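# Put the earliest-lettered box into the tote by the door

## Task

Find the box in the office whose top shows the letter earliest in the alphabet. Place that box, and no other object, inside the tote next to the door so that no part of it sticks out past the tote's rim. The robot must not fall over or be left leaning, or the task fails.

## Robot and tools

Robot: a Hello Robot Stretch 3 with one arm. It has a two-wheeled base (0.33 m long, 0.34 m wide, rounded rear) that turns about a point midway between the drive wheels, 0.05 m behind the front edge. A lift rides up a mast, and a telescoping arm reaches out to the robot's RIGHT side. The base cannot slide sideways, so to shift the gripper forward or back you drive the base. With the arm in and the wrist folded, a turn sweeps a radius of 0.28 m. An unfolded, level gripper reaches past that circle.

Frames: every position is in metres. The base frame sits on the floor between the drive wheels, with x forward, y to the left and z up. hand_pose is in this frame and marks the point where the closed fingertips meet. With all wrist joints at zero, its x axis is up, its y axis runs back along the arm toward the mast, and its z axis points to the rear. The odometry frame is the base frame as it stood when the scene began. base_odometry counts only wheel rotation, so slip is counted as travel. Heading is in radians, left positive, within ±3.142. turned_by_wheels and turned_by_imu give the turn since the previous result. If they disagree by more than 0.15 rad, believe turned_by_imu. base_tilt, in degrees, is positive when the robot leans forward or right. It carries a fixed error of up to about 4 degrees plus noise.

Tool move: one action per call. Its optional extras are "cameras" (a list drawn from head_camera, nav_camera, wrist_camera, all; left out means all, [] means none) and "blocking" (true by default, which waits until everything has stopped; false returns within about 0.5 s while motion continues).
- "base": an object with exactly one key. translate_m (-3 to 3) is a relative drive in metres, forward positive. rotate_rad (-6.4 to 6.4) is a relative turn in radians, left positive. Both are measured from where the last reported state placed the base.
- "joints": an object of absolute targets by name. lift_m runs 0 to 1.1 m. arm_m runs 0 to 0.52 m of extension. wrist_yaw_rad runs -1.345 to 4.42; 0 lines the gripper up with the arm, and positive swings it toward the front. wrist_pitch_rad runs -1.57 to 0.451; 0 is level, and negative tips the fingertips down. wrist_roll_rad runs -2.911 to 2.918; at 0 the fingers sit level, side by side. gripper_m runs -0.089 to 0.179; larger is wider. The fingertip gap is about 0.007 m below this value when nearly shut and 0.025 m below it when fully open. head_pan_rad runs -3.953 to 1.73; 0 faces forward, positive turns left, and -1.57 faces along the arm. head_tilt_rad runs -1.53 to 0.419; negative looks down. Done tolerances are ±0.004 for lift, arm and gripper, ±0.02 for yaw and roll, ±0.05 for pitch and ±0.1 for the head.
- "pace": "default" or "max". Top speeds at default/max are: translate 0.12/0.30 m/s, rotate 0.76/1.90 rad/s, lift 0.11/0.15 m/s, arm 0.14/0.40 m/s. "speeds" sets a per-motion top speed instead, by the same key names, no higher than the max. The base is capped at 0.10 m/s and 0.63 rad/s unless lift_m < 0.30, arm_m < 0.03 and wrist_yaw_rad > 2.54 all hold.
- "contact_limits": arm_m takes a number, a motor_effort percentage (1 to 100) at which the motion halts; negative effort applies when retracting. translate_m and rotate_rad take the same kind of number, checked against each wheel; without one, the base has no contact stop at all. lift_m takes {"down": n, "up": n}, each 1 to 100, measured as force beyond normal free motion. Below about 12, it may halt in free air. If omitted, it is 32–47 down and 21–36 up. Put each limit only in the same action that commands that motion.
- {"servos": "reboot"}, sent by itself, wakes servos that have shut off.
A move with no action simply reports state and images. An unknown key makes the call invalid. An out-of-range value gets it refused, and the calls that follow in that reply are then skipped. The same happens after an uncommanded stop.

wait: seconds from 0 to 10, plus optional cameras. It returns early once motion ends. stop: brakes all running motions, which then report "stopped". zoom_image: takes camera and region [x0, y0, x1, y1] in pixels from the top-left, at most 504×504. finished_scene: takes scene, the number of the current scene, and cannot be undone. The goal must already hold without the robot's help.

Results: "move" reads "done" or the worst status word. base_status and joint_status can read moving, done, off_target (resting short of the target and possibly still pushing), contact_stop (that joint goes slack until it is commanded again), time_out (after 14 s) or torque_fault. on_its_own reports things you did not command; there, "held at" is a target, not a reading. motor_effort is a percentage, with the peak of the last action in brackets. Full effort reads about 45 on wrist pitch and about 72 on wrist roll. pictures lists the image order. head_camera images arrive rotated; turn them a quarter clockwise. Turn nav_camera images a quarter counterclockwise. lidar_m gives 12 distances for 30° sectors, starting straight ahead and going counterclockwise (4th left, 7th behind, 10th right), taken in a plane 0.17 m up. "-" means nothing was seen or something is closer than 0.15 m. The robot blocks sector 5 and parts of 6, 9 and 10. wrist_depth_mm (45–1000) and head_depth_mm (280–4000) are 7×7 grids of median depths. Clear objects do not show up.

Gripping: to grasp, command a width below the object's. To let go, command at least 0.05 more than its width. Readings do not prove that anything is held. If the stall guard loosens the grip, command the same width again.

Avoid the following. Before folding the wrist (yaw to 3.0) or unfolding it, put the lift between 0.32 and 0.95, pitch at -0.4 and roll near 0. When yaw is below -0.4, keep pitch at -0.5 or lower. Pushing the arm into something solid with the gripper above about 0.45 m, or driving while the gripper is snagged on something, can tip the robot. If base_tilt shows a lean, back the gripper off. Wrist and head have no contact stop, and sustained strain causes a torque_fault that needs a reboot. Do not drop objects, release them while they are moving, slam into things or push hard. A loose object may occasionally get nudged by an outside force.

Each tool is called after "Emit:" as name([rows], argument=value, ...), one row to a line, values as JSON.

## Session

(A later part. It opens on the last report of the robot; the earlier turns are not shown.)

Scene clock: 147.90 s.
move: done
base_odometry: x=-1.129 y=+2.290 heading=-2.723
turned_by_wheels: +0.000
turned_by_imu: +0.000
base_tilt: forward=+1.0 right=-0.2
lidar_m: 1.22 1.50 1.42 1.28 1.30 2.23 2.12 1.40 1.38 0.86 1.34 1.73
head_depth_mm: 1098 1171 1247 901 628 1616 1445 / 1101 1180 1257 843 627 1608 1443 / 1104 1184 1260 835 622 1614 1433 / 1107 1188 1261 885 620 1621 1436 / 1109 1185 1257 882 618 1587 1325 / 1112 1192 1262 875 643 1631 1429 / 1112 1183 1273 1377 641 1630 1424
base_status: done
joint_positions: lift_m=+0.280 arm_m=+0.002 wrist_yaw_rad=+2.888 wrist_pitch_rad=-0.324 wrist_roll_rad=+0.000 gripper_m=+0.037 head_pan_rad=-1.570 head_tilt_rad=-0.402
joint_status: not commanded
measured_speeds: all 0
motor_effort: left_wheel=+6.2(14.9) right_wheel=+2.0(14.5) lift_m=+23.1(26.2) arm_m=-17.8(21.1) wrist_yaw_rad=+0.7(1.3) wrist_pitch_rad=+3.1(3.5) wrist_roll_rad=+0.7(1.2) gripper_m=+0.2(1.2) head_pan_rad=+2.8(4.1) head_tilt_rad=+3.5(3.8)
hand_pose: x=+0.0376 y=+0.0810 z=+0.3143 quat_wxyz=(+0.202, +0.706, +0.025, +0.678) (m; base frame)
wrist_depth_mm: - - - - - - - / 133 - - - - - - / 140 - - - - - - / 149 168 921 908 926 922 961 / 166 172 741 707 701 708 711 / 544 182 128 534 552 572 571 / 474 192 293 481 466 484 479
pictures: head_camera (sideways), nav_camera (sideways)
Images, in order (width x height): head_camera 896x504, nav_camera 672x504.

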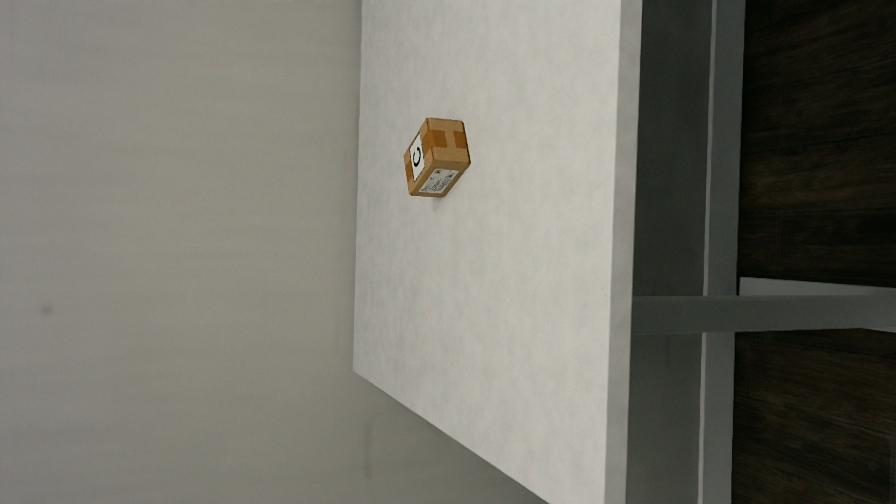

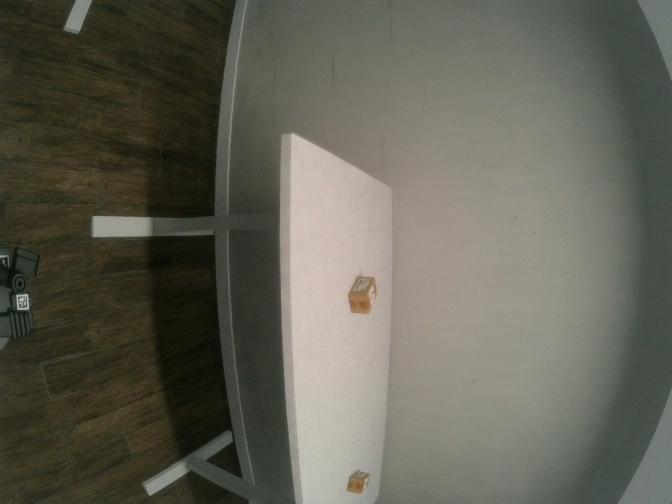

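Emit:
zoom_image(camera="head_camera", region=[395, 110, 475, 200])

Emit:
move(joints={"head_pan_rad": 0.1, "head_tilt_rad": -0.3}, pace="max", cameras=["head_camera", "nav_camera"])

Scaled by 5.600 from the camera's 896x504 image, which has a finer 1280x720 frame.

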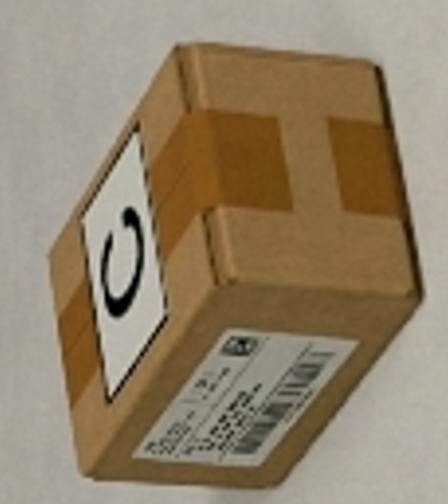

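Scene clock: 150.77 s.
move: done
base_odometry: x=-1.129 y=+2.290 heading=-2.723
turned_by_wheels: +0.000
turned_by_imu: +0.000
base_tilt: forward=+1.0 right=+0.0
lidar_m: 1.22 1.49 1.43 1.27 1.30 2.22 2.12 1.40 1.38 0.86 1.34 1.73
head_depth_mm: 1390 1455 1526 1356 957 1346 1426 / 1400 1459 1547 1343 1010 1841 1579 / 1432 1484 1581 1333 1008 1849 1575 / 1442 1524 1599 1321 1796 1890 1580 / 1454 1531 1629 1310 1840 1905 1565 / 1476 1561 1648 1294 1852 1940 1557 / 1504 1590 1691 1294 1900 1983 1559
base_status: not commanded
joint_positions: lift_m=+0.280 arm_m=+0.002 wrist_yaw_rad=+2.888 wrist_pitch_rad=-0.324 wrist_roll_rad=+0.000 gripper_m=+0.037 head_pan_rad=+0.140 head_tilt_rad=-0.298
joint_status: all done
measured_speeds: all 0
motor_effort: left_wheel=+6.1(6.4) right_wheel=+1.9(2.5) lift_m=+21.1(21.8) arm_m=-15.5(16.4) wrist_yaw_rad=+0.6(1.2) wrist_pitch_rad=+3.2(3.4) wrist_roll_rad=+0.8(1.2) gripper_m=+0.4(1.2) head_pan_rad=-1.8(5.3) head_tilt_rad=+2.9(6.4)
hand_pose: x=+0.0376 y=+0.0810 z=+0.3143 quat_wxyz=(+0.202, +0.706, +0.025, +0.678) (m; base frame)
wrist_depth_mm: - - - - - - - / 133 - - - - - - / 141 - - - - - - / 150 170 916 945 912 930 905 / 166 172 747 701 703 718 703 / 547 183 127 528 553 573 575 / 475 193 295 483 466 485 486
pictures: head_camera (sideways), nav_camera (sideways)
Images, in order (width x height): head_camera 896x504, nav_camera 672x504.

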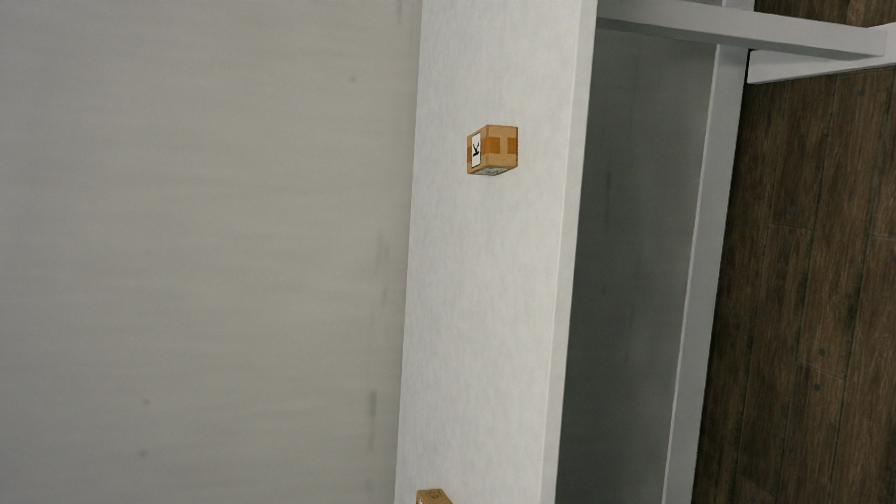

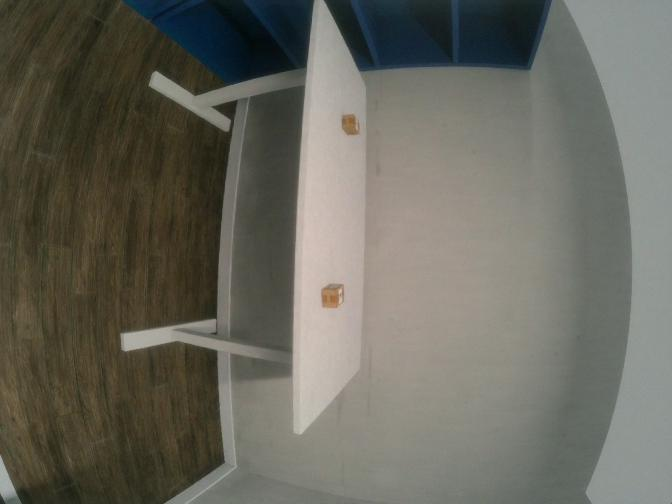

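Emit:
move(joints={"head_pan_rad": 0.5, "head_tilt_rad": -0.3}, pace="max", cameras=["head_camera"])

Emit:
zoom_image(camera="head_camera", region=[390, 200, 490, 300])

Scene clock: 159.73 s.
move: done
base_odometry: x=-1.129 y=+2.290 heading=-2.723
turned_by_wheels: +0.000
turned_by_imu: +0.001
base_tilt: forward=+1.1 right=+0.0
lidar_m: 1.22 1.50 1.43 1.28 1.30 2.22 2.11 1.41 1.38 0.86 1.34 1.73
head_depth_mm: 1430 1475 1558 1358 957 1767 1590 / 1485 1561 1631 1340 1014 1866 1584 / 1572 1643 1718 1338 1897 1912 1576 / 1646 1732 1827 1329 2048 1997 1571 / 1736 1820 1929 1311 2151 1930 1574 / 1794 1876 1983 1306 2201 1916 1558 / 1891 1971 2090 2013 2294 1920 1508
base_status: not commanded
joint_positions: lift_m=+0.280 arm_m=+0.002 wrist_yaw_rad=+2.888 wrist_pitch_rad=-0.324 wrist_roll_rad=+0.000 gripper_m=+0.037 head_pan_rad=+0.503 head_tilt_rad=-0.298
joint_status: all done
measured_speeds: all 0
motor_effort: left_wheel=+6.3(6.5) right_wheel=+2.4(2.6) lift_m=+20.5(20.9) arm_m=-12.5(13.2) wrist_yaw_rad=+0.4(1.2) wrist_pitch_rad=+3.1(3.3) wrist_roll_rad=+0.8(1.0) gripper_m=-0.5(1.1) head_pan_rad=+3.3(5.1) head_tilt_rad=+1.9(3.7)
hand_pose: x=+0.0376 y=+0.0810 z=+0.3143 quat_wxyz=(+0.202, +0.706, +0.025, +0.678) (m; base frame)
wrist_depth_mm: - - - - - - - / 133 - - - - - - / 141 - - - - - - / 149 169 930 911 915 923 933 / 167 172 746 722 716 716 727 / 545 183 127 532 556 578 574 / 474 193 294 481 469 487 486
pictures: head_camera (sideways)
Images, in order (width x height): head_camera 896x504.

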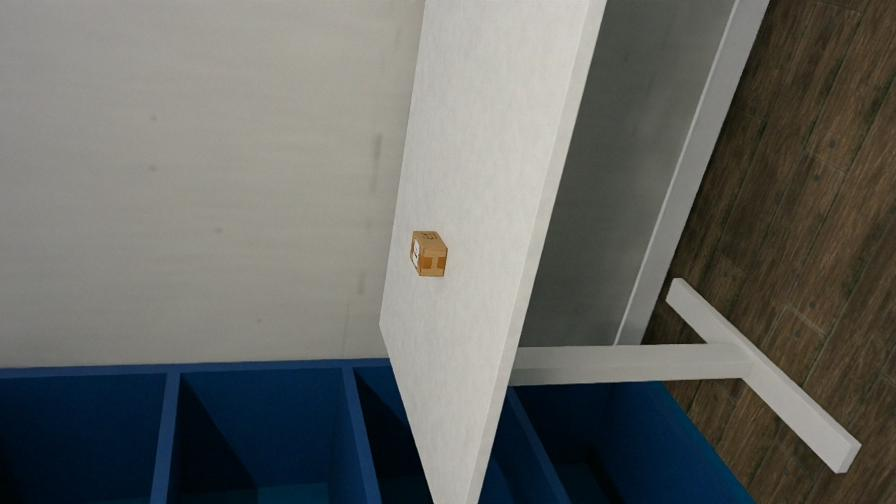

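Scaled by 5.040 from the camera's 896x504 image, which has a finer 1280x720 frame.

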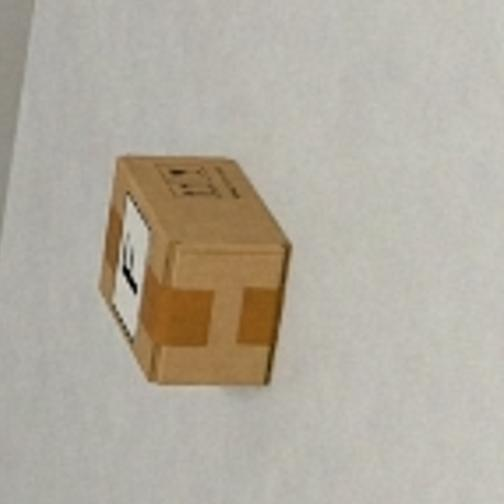

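Emit:
zoom_image(camera="head_camera", region=[404, 232, 428, 276])

Scaled by 11.455 from the camera's 896x504 image, which has a finer 1280x720 frame.

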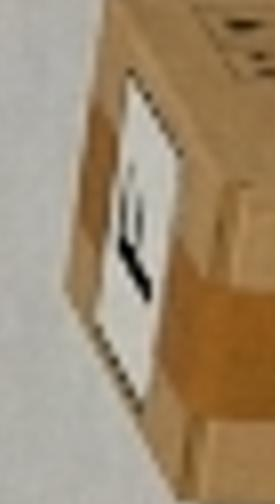

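Emit:
move(joints={"head_pan_rad": 1.3, "head_tilt_rad": -0.3}, pace="max", cameras=["head_camera", "nav_camera"])

Emit:
move(joints={"head_pan_rad": -1.57, "head_tilt_rad": -0.4}, pace="max", cameras=[])

Scene clock: 171.50 s.
move: done
base_odometry: x=-1.129 y=+2.290 heading=-2.723
turned_by_wheels: +0.000
turned_by_imu: +0.001
base_tilt: forward=+0.9 right=-0.2
lidar_m: 1.22 1.49 1.43 1.28 1.30 2.22 2.11 1.40 1.37 0.86 1.33 1.73
head_depth_mm: 1218 1294 1611 1979 1822 1880 1583 / 1371 1385 1422 1452 1546 1623 1592 / 1577 1637 1704 1787 1692 1798 1583 / 1541 1623 1682 1815 1702 1885 1573 / 1510 1563 1654 1771 1590 1879 1539 / 1464 1556 1617 1734 1583 1853 1523 / 1447 1504 1580 1666 1592 1738 1486
base_status: not commanded
joint_positions: lift_m=+0.280 arm_m=+0.002 wrist_yaw_rad=+2.888 wrist_pitch_rad=-0.324 wrist_roll_rad=+0.000 gripper_m=+0.037 head_pan_rad=+1.317 head_tilt_rad=-0.298
joint_status: all done
measured_speeds: all 0
motor_effort: left_wheel=+6.4(6.4) right_wheel=+1.7(2.7) lift_m=+20.9(20.9) arm_m=-9.8(10.2) wrist_yaw_rad=+0.7(1.2) wrist_pitch_rad=+3.0(3.4) wrist_roll_rad=+0.8(1.0) gripper_m=+0.0(0.8) head_pan_rad=+1.1(4.4) head_tilt_rad=-1.6(3.2)
hand_pose: x=+0.0376 y=+0.0810 z=+0.3143 quat_wxyz=(+0.202, +0.706, +0.025, +0.678) (m; base frame)
wrist_depth_mm: - - - - - - - / 133 - - - - - - / 141 - - - - - - / 149 169 925 925 927 915 915 / 167 171 748 719 698 708 712 / 550 182 128 531 552 569 577 / 474 194 293 487 469 486 488
pictures: head_camera (sideways), nav_camera (sideways)
Images, in order (width x height): head_camera 896x504, nav_camera 672x504.

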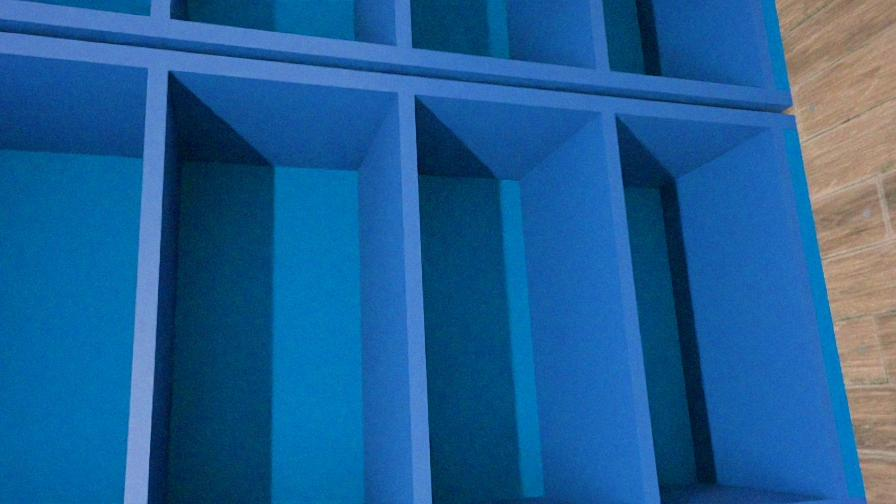

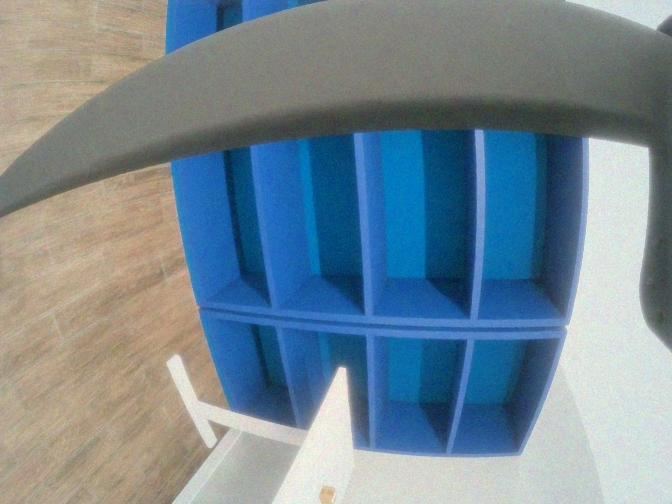

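Scene clock: 172.80 s.
move: done
base_odometry: x=-1.129 y=+2.290 heading=-2.723
turned_by_wheels: +0.000
turned_by_imu: +0.000
base_tilt: forward=+0.8 right=-0.1
lidar_m: 1.22 1.49 1.43 1.28 1.30 2.23 2.11 1.41 1.37 0.86 1.33 1.73
head_depth_mm: 1122 1197 1273 900 628 1641 1447 / 1113 1201 1272 895 627 1629 1453 / 1113 1191 1264 841 623 1621 1453 / 1114 1182 1256 871 622 1614 1440 / 1101 1178 1257 879 619 1564 1284 / 1101 1178 1248 880 616 1609 1427 / 1105 1178 1253 930 616 1613 1442
base_status: not commanded
joint_positions: lift_m=+0.280 arm_m=+0.002 wrist_yaw_rad=+2.888 wrist_pitch_rad=-0.324 wrist_roll_rad=+0.000 gripper_m=+0.037 head_pan_rad=-1.625 head_tilt_rad=-0.400
joint_status: all done
measured_speeds: translate_m=+0.000 rotate_rad=+0.000 lift_m=+0.000 arm_m=+0.000 wrist_yaw_rad=+0.000 wrist_pitch_rad=+0.000 wrist_roll_rad=+0.000 head_pan_rad=+0.024 head_tilt_rad=+0.000
motor_effort: left_wheel=+6.1(6.4) right_wheel=+2.4(2.7) lift_m=+20.8(20.9) arm_m=-8.5(9.7) wrist_yaw_rad=+0.5(1.4) wrist_pitch_rad=+3.1(3.4) wrist_roll_rad=+0.8(1.0) gripper_m=-0.5(1.2) head_pan_rad=+3.0(5.9) head_tilt_rad=-2.7(5.3)
hand_pose: x=+0.0376 y=+0.0810 z=+0.3143 quat_wxyz=(+0.202, +0.706, +0.025, +0.678) (m; base frame)
wrist_depth_mm: - - - - - - - / 133 - - - - - - / 140 - - - - - - / 149 169 929 907 935 941 924 / 167 171 723 701 717 717 708 / 550 182 127 531 556 573 572 / 477 193 296 482 464 483 489
pictures: none
No camera images: "cameras" was empty.

Emit:
move(base={"rotate_rad": 0.649}, joints={"lift_m": 0.9, "wrist_pitch_rad": -0.4, "wrist_roll_rad": 0.0}, pace="max", cameras=[])

Emit:
move(base={"translate_m": -0.198}, joints={"wrist_yaw_rad": 1.4, "gripper_m": 0.15}, pace="max", cameras=[])

Emit:
move(base={"rotate_rad": -0.649}, joints={"lift_m": 1.1, "head_pan_rad": -1.57, "head_tilt_rad": -0.4}, pace="max", cameras=["head_camera"])

Emit:
move(joints={"wrist_yaw_rad": 0.49, "wrist_pitch_rad": -0.7}, cameras=["wrist_camera"])

Scene clock: 267.83 s.
move: done
base_odometry: x=-1.129 y=+2.290 heading=-2.074
turned_by_wheels: +0.649
turned_by_imu: +0.649
base_tilt: forward=+1.0 right=-0.1
lidar_m: 1.49 1.43 1.28 1.69 2.16 2.11 1.41 1.33 0.86 1.38 1.22 1.64
head_depth_mm: 1171 1235 1301 1378 629 1571 1457 / 1245 1318 1397 1483 1587 1663 1438 / 1318 1398 1509 1599 1721 1754 1443 / 1421 1505 1597 1745 1911 1754 1442 / 1531 1643 1764 1924 2044 1770 1444 / 1632 1779 1921 2119 2190 1746 1437 / 1719 1799 1894 2030 2091 1751 1427
base_status: done
joint_positions: lift_m=+0.900 arm_m=+0.002 wrist_yaw_rad=+2.888 wrist_pitch_rad=-0.416 wrist_roll_rad=+0.000 gripper_m=+0.037 head_pan_rad=-1.570 head_tilt_rad=-0.400
joint_status: all done
measured_speeds: all 0
motor_effort: left_wheel=-8.0(14.5) right_wheel=+9.0(16.9) lift_m=+29.3(32.9) arm_m=-12.1(12.1) wrist_yaw_rad=+0.8(1.3) wrist_pitch_rad=+2.7(5.6) wrist_roll_rad=+0.9(3.0) gripper_m=-0.2(1.5) head_pan_rad=+2.1(4.0) head_tilt_rad=-0.7(2.8)
hand_pose: x=+0.0350 y=+0.0708 z=+0.9132 quat_wxyz=(+0.232, +0.704, +0.058, +0.668) (m; base frame)
wrist_depth_mm: - - - - - - - / 135 - - - - - - / 144 174 - - - - - / 162 178 - - - - - / - 182 - - - - - / - 198 128 - - - - / - - - - - - -
pictures: none
No camera images: "cameras" was empty.

Scene clock: 270.77 s.
move: done
base_odometry: x=-1.033 y=+2.463 heading=-2.074
turned_by_wheels: +0.000
turned_by_imu: +0.000
base_tilt: forward=+0.8 right=-0.1
lidar_m: 1.69 1.61 1.38 1.68 1.99 1.95 1.21 1.22 0.79 0.80 1.83 1.36
head_depth_mm: 1068 1122 1183 897 627 499 1385 / 1125 1196 1269 893 624 534 1340 / 1207 1280 1362 1431 620 1669 1439 / 1300 1374 1473 1586 620 1746 1437 / 1389 1497 1618 1752 1868 1754 1435 / 1512 1626 1781 1935 2085 1744 1434 / 1651 1806 1961 2135 2225 1744 1422
base_status: done
joint_positions: lift_m=+0.900 arm_m=+0.002 wrist_yaw_rad=+1.403 wrist_pitch_rad=-0.416 wrist_roll_rad=+0.000 gripper_m=+0.150 head_pan_rad=-1.570 head_tilt_rad=-0.400
joint_status: all done
measured_speeds: all 0
motor_effort: left_wheel=-5.5(12.9) right_wheel=-4.8(11.5) lift_m=+29.2(29.8) arm_m=-17.6(18.1) wrist_yaw_rad=-2.1(7.2) wrist_pitch_rad=+2.6(3.1) wrist_roll_rad=+0.8(1.1) gripper_m=+0.5(92.8) head_pan_rad=+1.8(3.4) head_tilt_rad=-0.6(1.9)
hand_pose: x=+0.2002 y=-0.1843 z=+0.9132 quat_wxyz=(+0.623, +0.558, -0.434, +0.335) (m; base frame)
wrist_depth_mm: - - - - - - - / - - - - - - - / - - - - - - - / - - - - - - - / - - - - - - - / - 121 - - - 120 - / - - - - - - -
pictures: none
No camera images: "cameras" was empty.

Scene clock: 272.87 s.
move: done
base_odometry: x=-1.033 y=+2.463 heading=-2.723
turned_by_wheels: -0.648
turned_by_imu: -0.646
base_tilt: forward=+0.9 right=-0.2
lidar_m: 1.36 1.70 1.61 1.38 1.68 2.05 1.95 1.21 1.26 1.19 0.79 1.62
head_depth_mm: 1007 - - - - - - / 1009 - - - - - - / 1009 - - 889 - - - / 1013 1079 1157 882 648 - - / 1008 1081 1160 826 647 - - / 1012 1089 1160 877 672 - - / 1020 1089 1146 991 - - -
base_status: done
joint_positions: lift_m=+1.098 arm_m=+0.002 wrist_yaw_rad=+1.403 wrist_pitch_rad=-0.416 wrist_roll_rad=+0.000 gripper_m=+0.150 head_pan_rad=-1.570 head_tilt_rad=-0.400
joint_status: all done
joint sent to its limit — lift_m, upper limit.
measured_speeds: all 0
motor_effort: left_wheel=+10.8(16.0) right_wheel=-9.8(14.0) lift_m=+30.4(32.5) arm_m=-22.8(23.6) wrist_yaw_rad=-1.9(2.5) wrist_pitch_rad=+2.9(3.1) wrist_roll_rad=+0.8(1.1) gripper_m=+0.1(1.2) head_pan_rad=+1.6(3.3) head_tilt_rad=+0.0(1.4)
hand_pose: x=+0.2001 y=-0.1844 z=+1.1107 quat_wxyz=(+0.623, +0.558, -0.434, +0.335) (m; base frame)
wrist_depth_mm: - - - - - - - / - - - - - - - / - - - - - - - / - - - - - - - / - - - - - 144 406 / - 122 - - - 120 353 / - - - - - - 285
pictures: head_camera (sideways)
Images, in order (width x height): head_camera 896x504.

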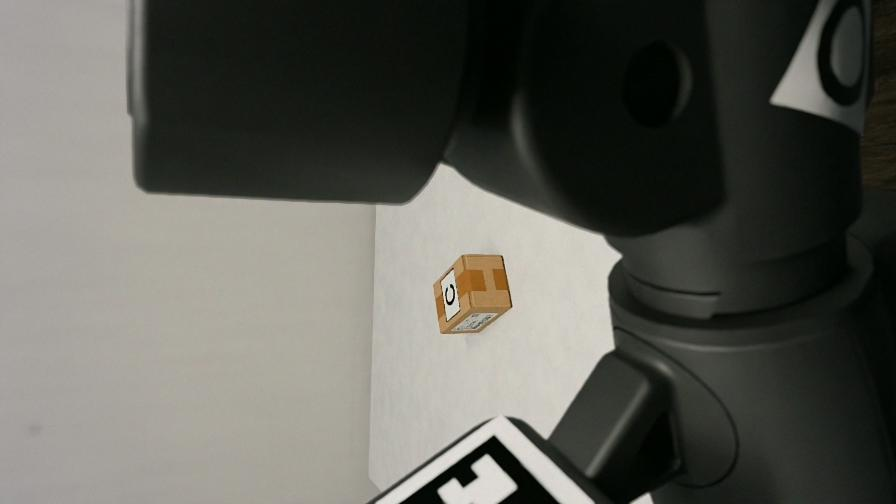

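Scene clock: 274.30 s.
move: done
base_odometry: x=-1.033 y=+2.463 heading=-2.723
turned_by_wheels: +0.000
turned_by_imu: +0.000
base_tilt: forward=+0.9 right=-0.3
lidar_m: 1.36 1.69 1.60 1.38 1.68 2.05 1.95 1.20 1.25 1.19 0.79 1.62
head_depth_mm: 1004 - - - - - - / 1008 - - - - - - / 1008 - - - - - - / 1010 1079 1161 - - - - / 1011 1087 1156 - 572 529 1404 / 1015 1084 1161 927 593 494 1324 / 1022 1088 1155 872 616 491 1347
base_status: not commanded
joint_positions: lift_m=+1.098 arm_m=+0.002 wrist_yaw_rad=+0.493 wrist_pitch_rad=-0.710 wrist_roll_rad=+0.000 gripper_m=+0.150 head_pan_rad=-1.570 head_tilt_rad=-0.400
joint_status: all done
measured_speeds: all 0
motor_effort: left_wheel=+10.7(10.8) right_wheel=-10.1(10.6) lift_m=+30.1(30.7) arm_m=-22.1(23.5) wrist_yaw_rad=-2.1(4.5) wrist_pitch_rad=+1.6(4.3) wrist_roll_rad=+0.7(1.2) gripper_m=+0.6(1.1) head_pan_rad=+1.3(3.4) head_tilt_rad=+0.7(1.4)
hand_pose: x=+0.0631 y=-0.3041 z=+1.0510 quat_wxyz=(+0.703, +0.400, -0.582, -0.077) (m; base frame)
wrist_depth_mm: - - - - 452 - - / - - - - - - - / - 403 383 385 390 387 384 / - - - 333 329 332 332 / - - - - 299 292 292 / - 122 - - - 120 261 / - - - - - - 245
pictures: wrist_camera
Images, in order (width x height): wrist_camera 644x364.

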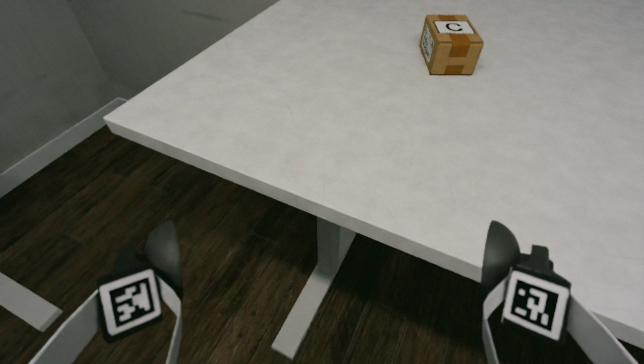

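Emit:
move(cameras=["wrist_camera", "head_camera"])

Scene clock: 291.43 s.
base_odometry: x=-1.033 y=+2.463 heading=-2.723
turned_by_wheels: +0.000
turned_by_imu: +0.000
base_tilt: forward=+1.0 right=-0.3
lidar_m: 1.36 1.70 1.60 1.38 1.67 2.05 1.95 1.21 1.26 1.20 0.79 1.62
head_depth_mm: 1006 - - - - - - / 1008 - - - - - - / 1010 - - - - - - / 1013 1084 1148 - - - - / 1013 1086 1158 - 568 529 1386 / 1015 1087 1159 927 594 494 1326 / 1016 1086 1158 872 615 491 1352
base_status: not commanded
joint_positions: lift_m=+1.098 arm_m=+0.002 wrist_yaw_rad=+0.493 wrist_pitch_rad=-0.710 wrist_roll_rad=+0.000 gripper_m=+0.150 head_pan_rad=-1.570 head_tilt_rad=-0.400
joint_status: all done
measured_speeds: all 0
motor_effort: left_wheel=+10.5(10.8) right_wheel=-10.1(10.6) lift_m=+29.8(30.7) arm_m=-20.5(23.5) wrist_yaw_rad=-2.2(4.5) wrist_pitch_rad=+1.5(4.3) wrist_roll_rad=+1.0(1.2) gripper_m=+0.3(1.1) head_pan_rad=+2.0(3.4) head_tilt_rad=+0.5(1.4)
hand_pose: x=+0.0631 y=-0.3041 z=+1.0510 quat_wxyz=(+0.703, +0.400, -0.582, -0.077) (m; base frame)
wrist_depth_mm: - - - - 456 - - / - - - - - - - / - 401 388 387 384 386 386 / - - - 338 331 328 332 / - - - - 300 292 294 / - 122 - - - 120 261 / - - - - - - 246
pictures: head_camera (sideways), wrist_camera
Images, in order (width x height): head_camera 896x504, wrist_camera 644x364.

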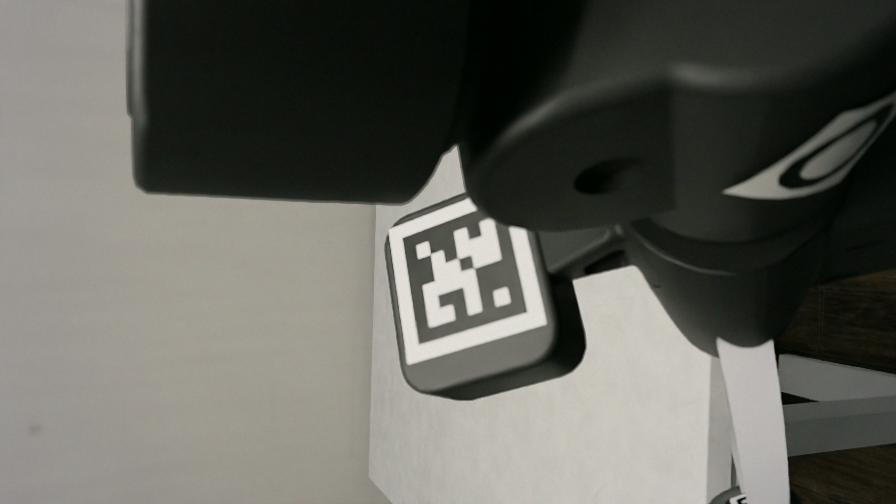

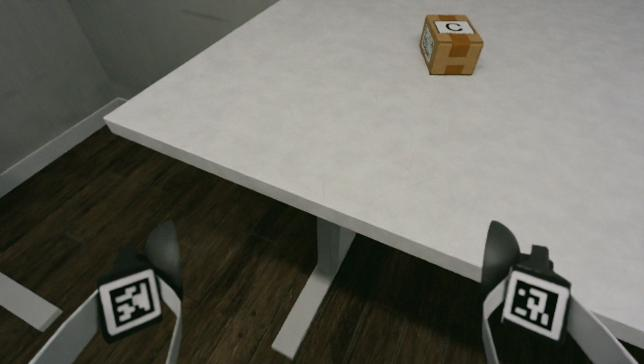

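Emit:
move(joints={"arm_m": 0.27}, pace="max", cameras=["wrist_camera"])

Scene clock: 307.60 s.
move: done
base_odometry: x=-1.033 y=+2.463 heading=-2.723
turned_by_wheels: +0.000
turned_by_imu: +0.001
base_tilt: forward=+0.9 right=-0.2
lidar_m: 1.36 1.69 1.60 1.38 1.68 2.05 1.95 1.21 1.25 1.19 0.79 1.62
head_depth_mm: 992 328 335 904 627 499 1442 / 994 318 337 894 626 497 1445 / 1005 333 340 392 624 498 1448 / 1010 1082 430 723 622 512 1435 / 1012 1081 1156 758 620 510 1415 / 1015 1082 1147 876 617 510 1314 / 1011 1085 1158 867 614 509 1397
base_status: not commanded
joint_positions: lift_m=+1.098 arm_m=+0.270 wrist_yaw_rad=+0.493 wrist_pitch_rad=-0.712 wrist_roll_rad=+0.000 gripper_m=+0.150 head_pan_rad=-1.570 head_tilt_rad=-0.400
joint_status: all done
measured_speeds: all 0
motor_effort: left_wheel=+9.9(10.7) right_wheel=-9.3(10.3) lift_m=+29.4(30.0) arm_m=+24.0(26.2) wrist_yaw_rad=-2.0(2.5) wrist_pitch_rad=+2.1(2.2) wrist_roll_rad=+0.8(1.1) gripper_m=-0.1(1.1) head_pan_rad=+0.2(2.7) head_tilt_rad=+2.2(2.9)
hand_pose: x=+0.0628 y=-0.5721 z=+1.0506 quat_wxyz=(+0.703, +0.401, -0.582, -0.078) (m; base frame)
wrist_depth_mm: - - - - - - - / - - - - - - - / - 384 382 373 360 384 384 / 333 329 329 322 302 330 330 / 292 291 289 292 291 291 290 / 258 122 260 261 260 120 258 / - 226 235 234 234 230 111
pictures: wrist_camera
Images, in order (width x height): wrist_camera 644x364.

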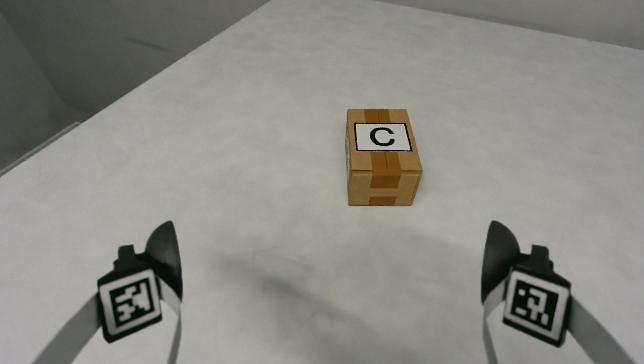

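Emit:
move(base={"translate_m": 0.047}, joints={"arm_m": 0.44, "wrist_yaw_rad": 0.46}, cameras=["wrist_camera"])

Scene clock: 320.80 s.
move: done
base_odometry: x=-1.076 y=+2.444 heading=-2.722
turned_by_wheels: +0.000
turned_by_imu: +0.001
base_tilt: forward=+1.0 right=-0.1
lidar_m: 1.32 1.66 1.58 1.38 1.70 2.10 2.00 1.24 1.25 1.19 0.77 1.61
head_depth_mm: 992 462 1145 895 630 499 1445 / 995 478 1151 896 624 497 1436 / 1001 491 537 885 622 496 1441 / 1004 1070 654 756 619 496 1432 / 1011 1082 1160 827 618 510 1424 / 1012 1081 1146 872 616 510 1048 / 1013 1086 1168 868 613 508 1435
base_status: done
joint_positions: lift_m=+1.098 arm_m=+0.440 wrist_yaw_rad=+0.463 wrist_pitch_rad=-0.712 wrist_roll_rad=+0.000 gripper_m=+0.150 head_pan_rad=-1.570 head_tilt_rad=-0.400
joint_status: all done
measured_speeds: all 0
motor_effort: left_wheel=+10.9(14.0) right_wheel=-2.5(6.3) lift_m=+29.1(29.3) arm_m=+23.6(28.4) wrist_yaw_rad=-1.5(4.4) wrist_pitch_rad=+2.2(2.3) wrist_roll_rad=+0.9(1.2) gripper_m=-0.2(1.4) head_pan_rad=-0.1(2.1) head_tilt_rad=+3.3(4.1)
hand_pose: x=+0.0581 y=-0.7445 z=+1.0506 quat_wxyz=(+0.702, +0.392, -0.588, -0.088) (m; base frame)
wrist_depth_mm: - - - - - - 391 / - - - - 420 422 - / - 381 383 381 380 381 380 / 338 330 331 330 330 325 331 / 292 292 289 291 291 289 290 / 260 122 259 208 258 120 258 / - 224 234 187 228 229 111
pictures: wrist_camera
Images, in order (width x height): wrist_camera 644x364.

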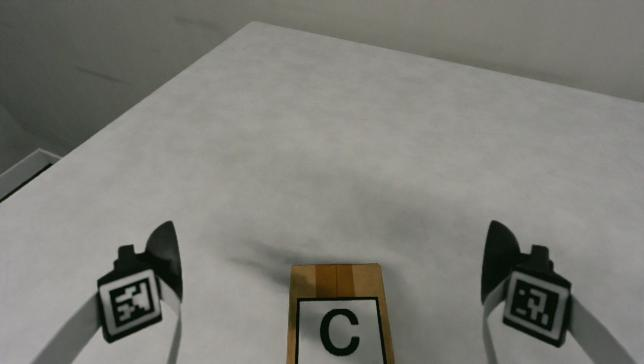

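Emit:
move(joints={"lift_m": 1.01}, speeds={"lift_m": 0.06}, contact_limits={"lift_m": {"down": 14}}, cameras=["wrist_camera"])

Scene clock: 333.33 s.
move: done
base_odometry: x=-1.076 y=+2.444 heading=-2.722
turned_by_wheels: +0.000
turned_by_imu: +0.001
base_tilt: forward=+1.1 right=-0.2
lidar_m: 1.31 1.66 1.58 1.38 1.70 2.10 1.99 1.24 1.25 1.19 0.77 1.61
head_depth_mm: 1002 1065 389 804 628 500 1449 / 1013 1064 513 840 624 497 1440 / 1005 1078 528 580 623 497 1440 / 1008 1075 1139 715 621 495 1439 / 1012 1077 1161 879 618 510 1435 / 1006 1082 1154 875 616 510 1054 / 1011 1082 1166 870 616 508 1434
base_status: not commanded
joint_positions: lift_m=+1.010 arm_m=+0.440 wrist_yaw_rad=+0.463 wrist_pitch_rad=-0.712 wrist_roll_rad=+0.000 gripper_m=+0.150 head_pan_rad=-1.570 head_tilt_rad=-0.400
joint_status: all done
measured_speeds: all 0
motor_effort: left_wheel=+10.7(11.1) right_wheel=-2.2(2.6) lift_m=+21.2(27.7) arm_m=+16.7(19.5) wrist_yaw_rad=-2.3(2.6) wrist_pitch_rad=+2.1(2.5) wrist_roll_rad=+0.8(1.1) gripper_m=-0.8(1.3) head_pan_rad=+0.0(1.3) head_tilt_rad=+2.8(4.9)
contact_limits: lift_m down 14 (down: maximum 72; up: maximum 65)
hand_pose: x=+0.0581 y=-0.7445 z=+0.9631 quat_wxyz=(+0.702, +0.392, -0.588, -0.088) (m; base frame)
wrist_depth_mm: - 351 365 370 368 366 366 / 299 296 301 295 296 295 296 / 250 252 250 251 250 248 249 / 217 215 217 150 215 215 214 / 190 190 189 131 135 189 189 / 169 122 168 115 120 121 169 / - 147 153 106 108 149 146
pictures: wrist_camera
Images, in order (width x height): wrist_camera 644x364.

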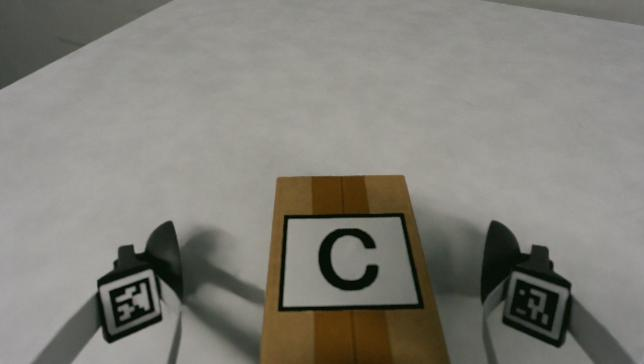

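Emit:
move(joints={"gripper_m": 0.0}, cameras=["wrist_camera"])

Emit:
move(joints={"lift_m": 1.098}, cameras=["wrist_camera"])

Scene clock: 337.83 s.
move: done
base_odometry: x=-1.076 y=+2.444 heading=-2.722
turned_by_wheels: +0.000
turned_by_imu: +0.001
base_tilt: forward=+0.8 right=-0.2
lidar_m: 1.31 1.66 1.59 1.38 1.71 2.10 2.00 1.25 1.26 1.19 0.77 1.61
head_depth_mm: 1000 1072 389 802 629 500 1447 / 1009 1065 512 842 627 500 1449 / 1004 1076 527 580 626 497 1444 / 1008 1079 1130 721 621 495 1439 / 1008 1076 1157 882 618 511 1427 / 1014 1080 1147 878 617 509 1055 / 1010 1081 1163 869 615 509 1432
base_status: not commanded
joint_positions: lift_m=+1.010 arm_m=+0.440 wrist_yaw_rad=+0.463 wrist_pitch_rad=-0.702 wrist_roll_rad=+0.000 gripper_m=+0.002 head_pan_rad=-1.570 head_tilt_rad=-0.400
joint_status: all done
measured_speeds: all 0
motor_effort: left_wheel=+10.9(11.1) right_wheel=-2.1(2.9) lift_m=+22.9(23.6) arm_m=+9.5(12.9) wrist_yaw_rad=-2.4(2.5) wrist_pitch_rad=+0.1(2.4) wrist_roll_rad=+0.8(1.2) gripper_m=-40.3(99.3) head_pan_rad=+0.9(1.3) head_tilt_rad=+2.3(4.8)
contact_limits: lift_m down 14 (down: maximum 72; up: maximum 65)
hand_pose: x=+0.0589 y=-0.7462 z=+0.9648 quat_wxyz=(+0.702, +0.389, -0.590, -0.085) (m; base frame)
wrist_depth_mm: - 362 379 380 378 378 378 / 322 305 306 307 303 306 305 / 258 257 256 254 255 256 254 / 220 220 220 153 219 218 219 / 194 193 157 134 144 192 192 / 170 172 125 119 125 168 170 / - 149 126 108 112 149 154
pictures: wrist_camera
Images, in order (width x height): wrist_camera 644x364.

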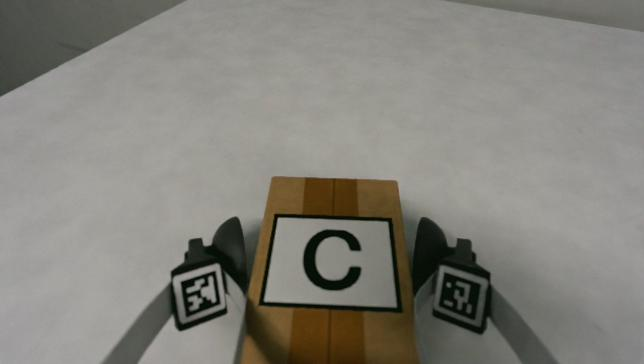

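Scene clock: 339.47 s.
move: done
base_odometry: x=-1.076 y=+2.444 heading=-2.722
turned_by_wheels: +0.000
turned_by_imu: +0.000
base_tilt: forward=+0.9 right=-0.1
lidar_m: 1.32 1.65 1.58 1.38 1.71 2.10 2.00 1.25 1.25 1.19 0.77 1.62
head_depth_mm: 1001 462 1136 897 628 500 1458 / 1000 480 1152 898 627 500 1439 / 1005 493 535 891 624 496 1446 / 1013 1065 695 749 622 495 1441 / 1009 1081 1158 832 619 511 1430 / 1012 1076 1152 873 617 510 1051 / 1016 1086 1155 869 615 507 1433
base_status: not commanded
joint_positions: lift_m=+1.098 arm_m=+0.440 wrist_yaw_rad=+0.463 wrist_pitch_rad=-0.717 wrist_roll_rad=+0.000 gripper_m=+0.005 head_pan_rad=-1.570 head_tilt_rad=-0.400
joint_status: all done
measured_speeds: all 0
on_its_own: gripper_m is held at +0.004, not at your +0.000, by its stall guard, which is not easing now
motor_effort: left_wheel=+10.8(11.2) right_wheel=-2.1(2.7) lift_m=+31.0(33.1) arm_m=+7.4(9.9) wrist_yaw_rad=-1.9(2.5) wrist_pitch_rad=+2.6(3.2) wrist_roll_rad=+0.8(1.0) gripper_m=-19.9(40.2) head_pan_rad=+0.3(2.1) head_tilt_rad=+2.9(4.3)
hand_pose: x=+0.0577 y=-0.7437 z=+1.0498 quat_wxyz=(+0.702, +0.393, -0.587, -0.090) (m; base frame)
wrist_depth_mm: - - - - - - 393 / - - - - - 416 - / - 379 372 378 380 375 378 / 339 328 328 328 329 329 327 / 287 291 150 137 147 289 286 / 259 259 126 122 125 253 258 / 237 224 122 112 113 223 232
pictures: wrist_camera
Images, in order (width x height): wrist_camera 644x364.

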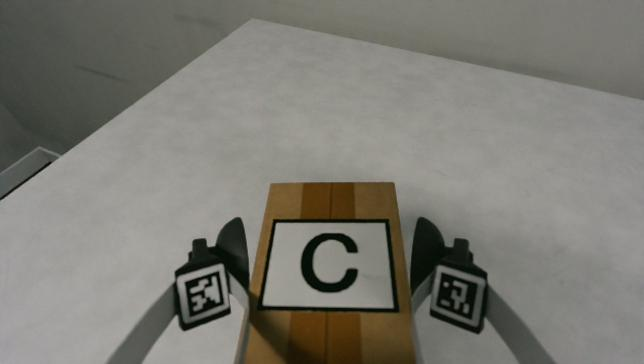

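Emit:
move(joints={"arm_m": 0.0, "wrist_yaw_rad": 1.6, "head_pan_rad": -3.2, "head_tilt_rad": -0.4}, speeds={"arm_m": 0.3}, cameras=["wrist_camera", "nav_camera"])

Scene clock: 371.03 s.
move: done
base_odometry: x=-1.076 y=+2.444 heading=-2.722
turned_by_wheels: +0.000
turned_by_imu: +0.001
base_tilt: forward=+1.1 right=+0.0
lidar_m: 1.32 1.66 1.58 1.38 1.70 2.10 1.99 1.25 1.26 1.19 0.77 1.61
head_depth_mm: - - - - 2224 1795 1455 / - - - - 2187 1771 1440 / - - - - 2209 1772 1443 / - - - - 2175 1756 1453 / - - - - 2204 1760 1440 / - - - - 2191 1757 1443 / - - - - 2167 1760 1431
base_status: not commanded
joint_positions: lift_m=+1.098 arm_m=+0.002 wrist_yaw_rad=+1.597 wrist_pitch_rad=-0.717 wrist_roll_rad=+0.000 gripper_m=+0.005 head_pan_rad=-3.203 head_tilt_rad=-0.400
joint_status: all done
joint sent to its limit — arm_m, lower limit.
measured_speeds: all 0
on_its_own: gripper_m is held at +0.004, not at your +0.000, by its stall guard, which is not easing now
motor_effort: left_wheel=+10.9(11.1) right_wheel=-2.3(2.7) lift_m=+30.3(31.2) arm_m=-23.5(25.9) wrist_yaw_rad=+3.1(6.9) wrist_pitch_rad=+2.7(3.3) wrist_roll_rad=+0.7(0.9) gripper_m=-19.2(21.0) head_pan_rad=+2.8(4.6) head_tilt_rad=+2.5(5.7)
hand_pose: x=+0.1559 y=-0.1423 z=+1.0498 quat_wxyz=(+0.640, +0.647, -0.284, +0.301) (m; base frame)
wrist_depth_mm: - - - - - - - / - - - - - - - / - - - - - - - / - - - - - - 335 / - - 149 137 147 - 307 / - - 126 122 125 - - / - - 115 112 111 - -
pictures: nav_camera (sideways), wrist_camera
Images, in order (width x height): nav_camera 672x504, wrist_camera 644x364.

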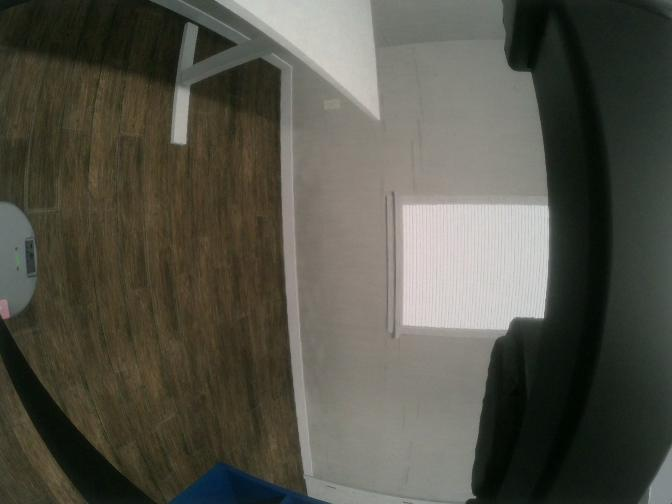

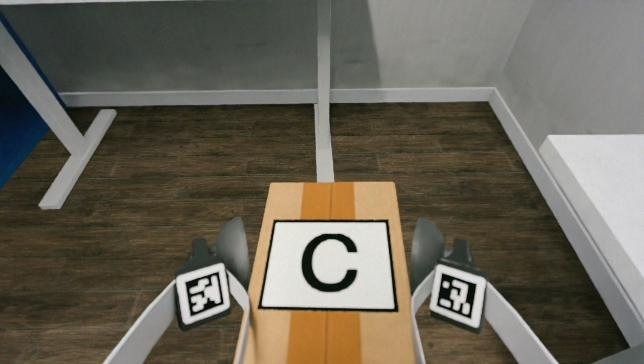

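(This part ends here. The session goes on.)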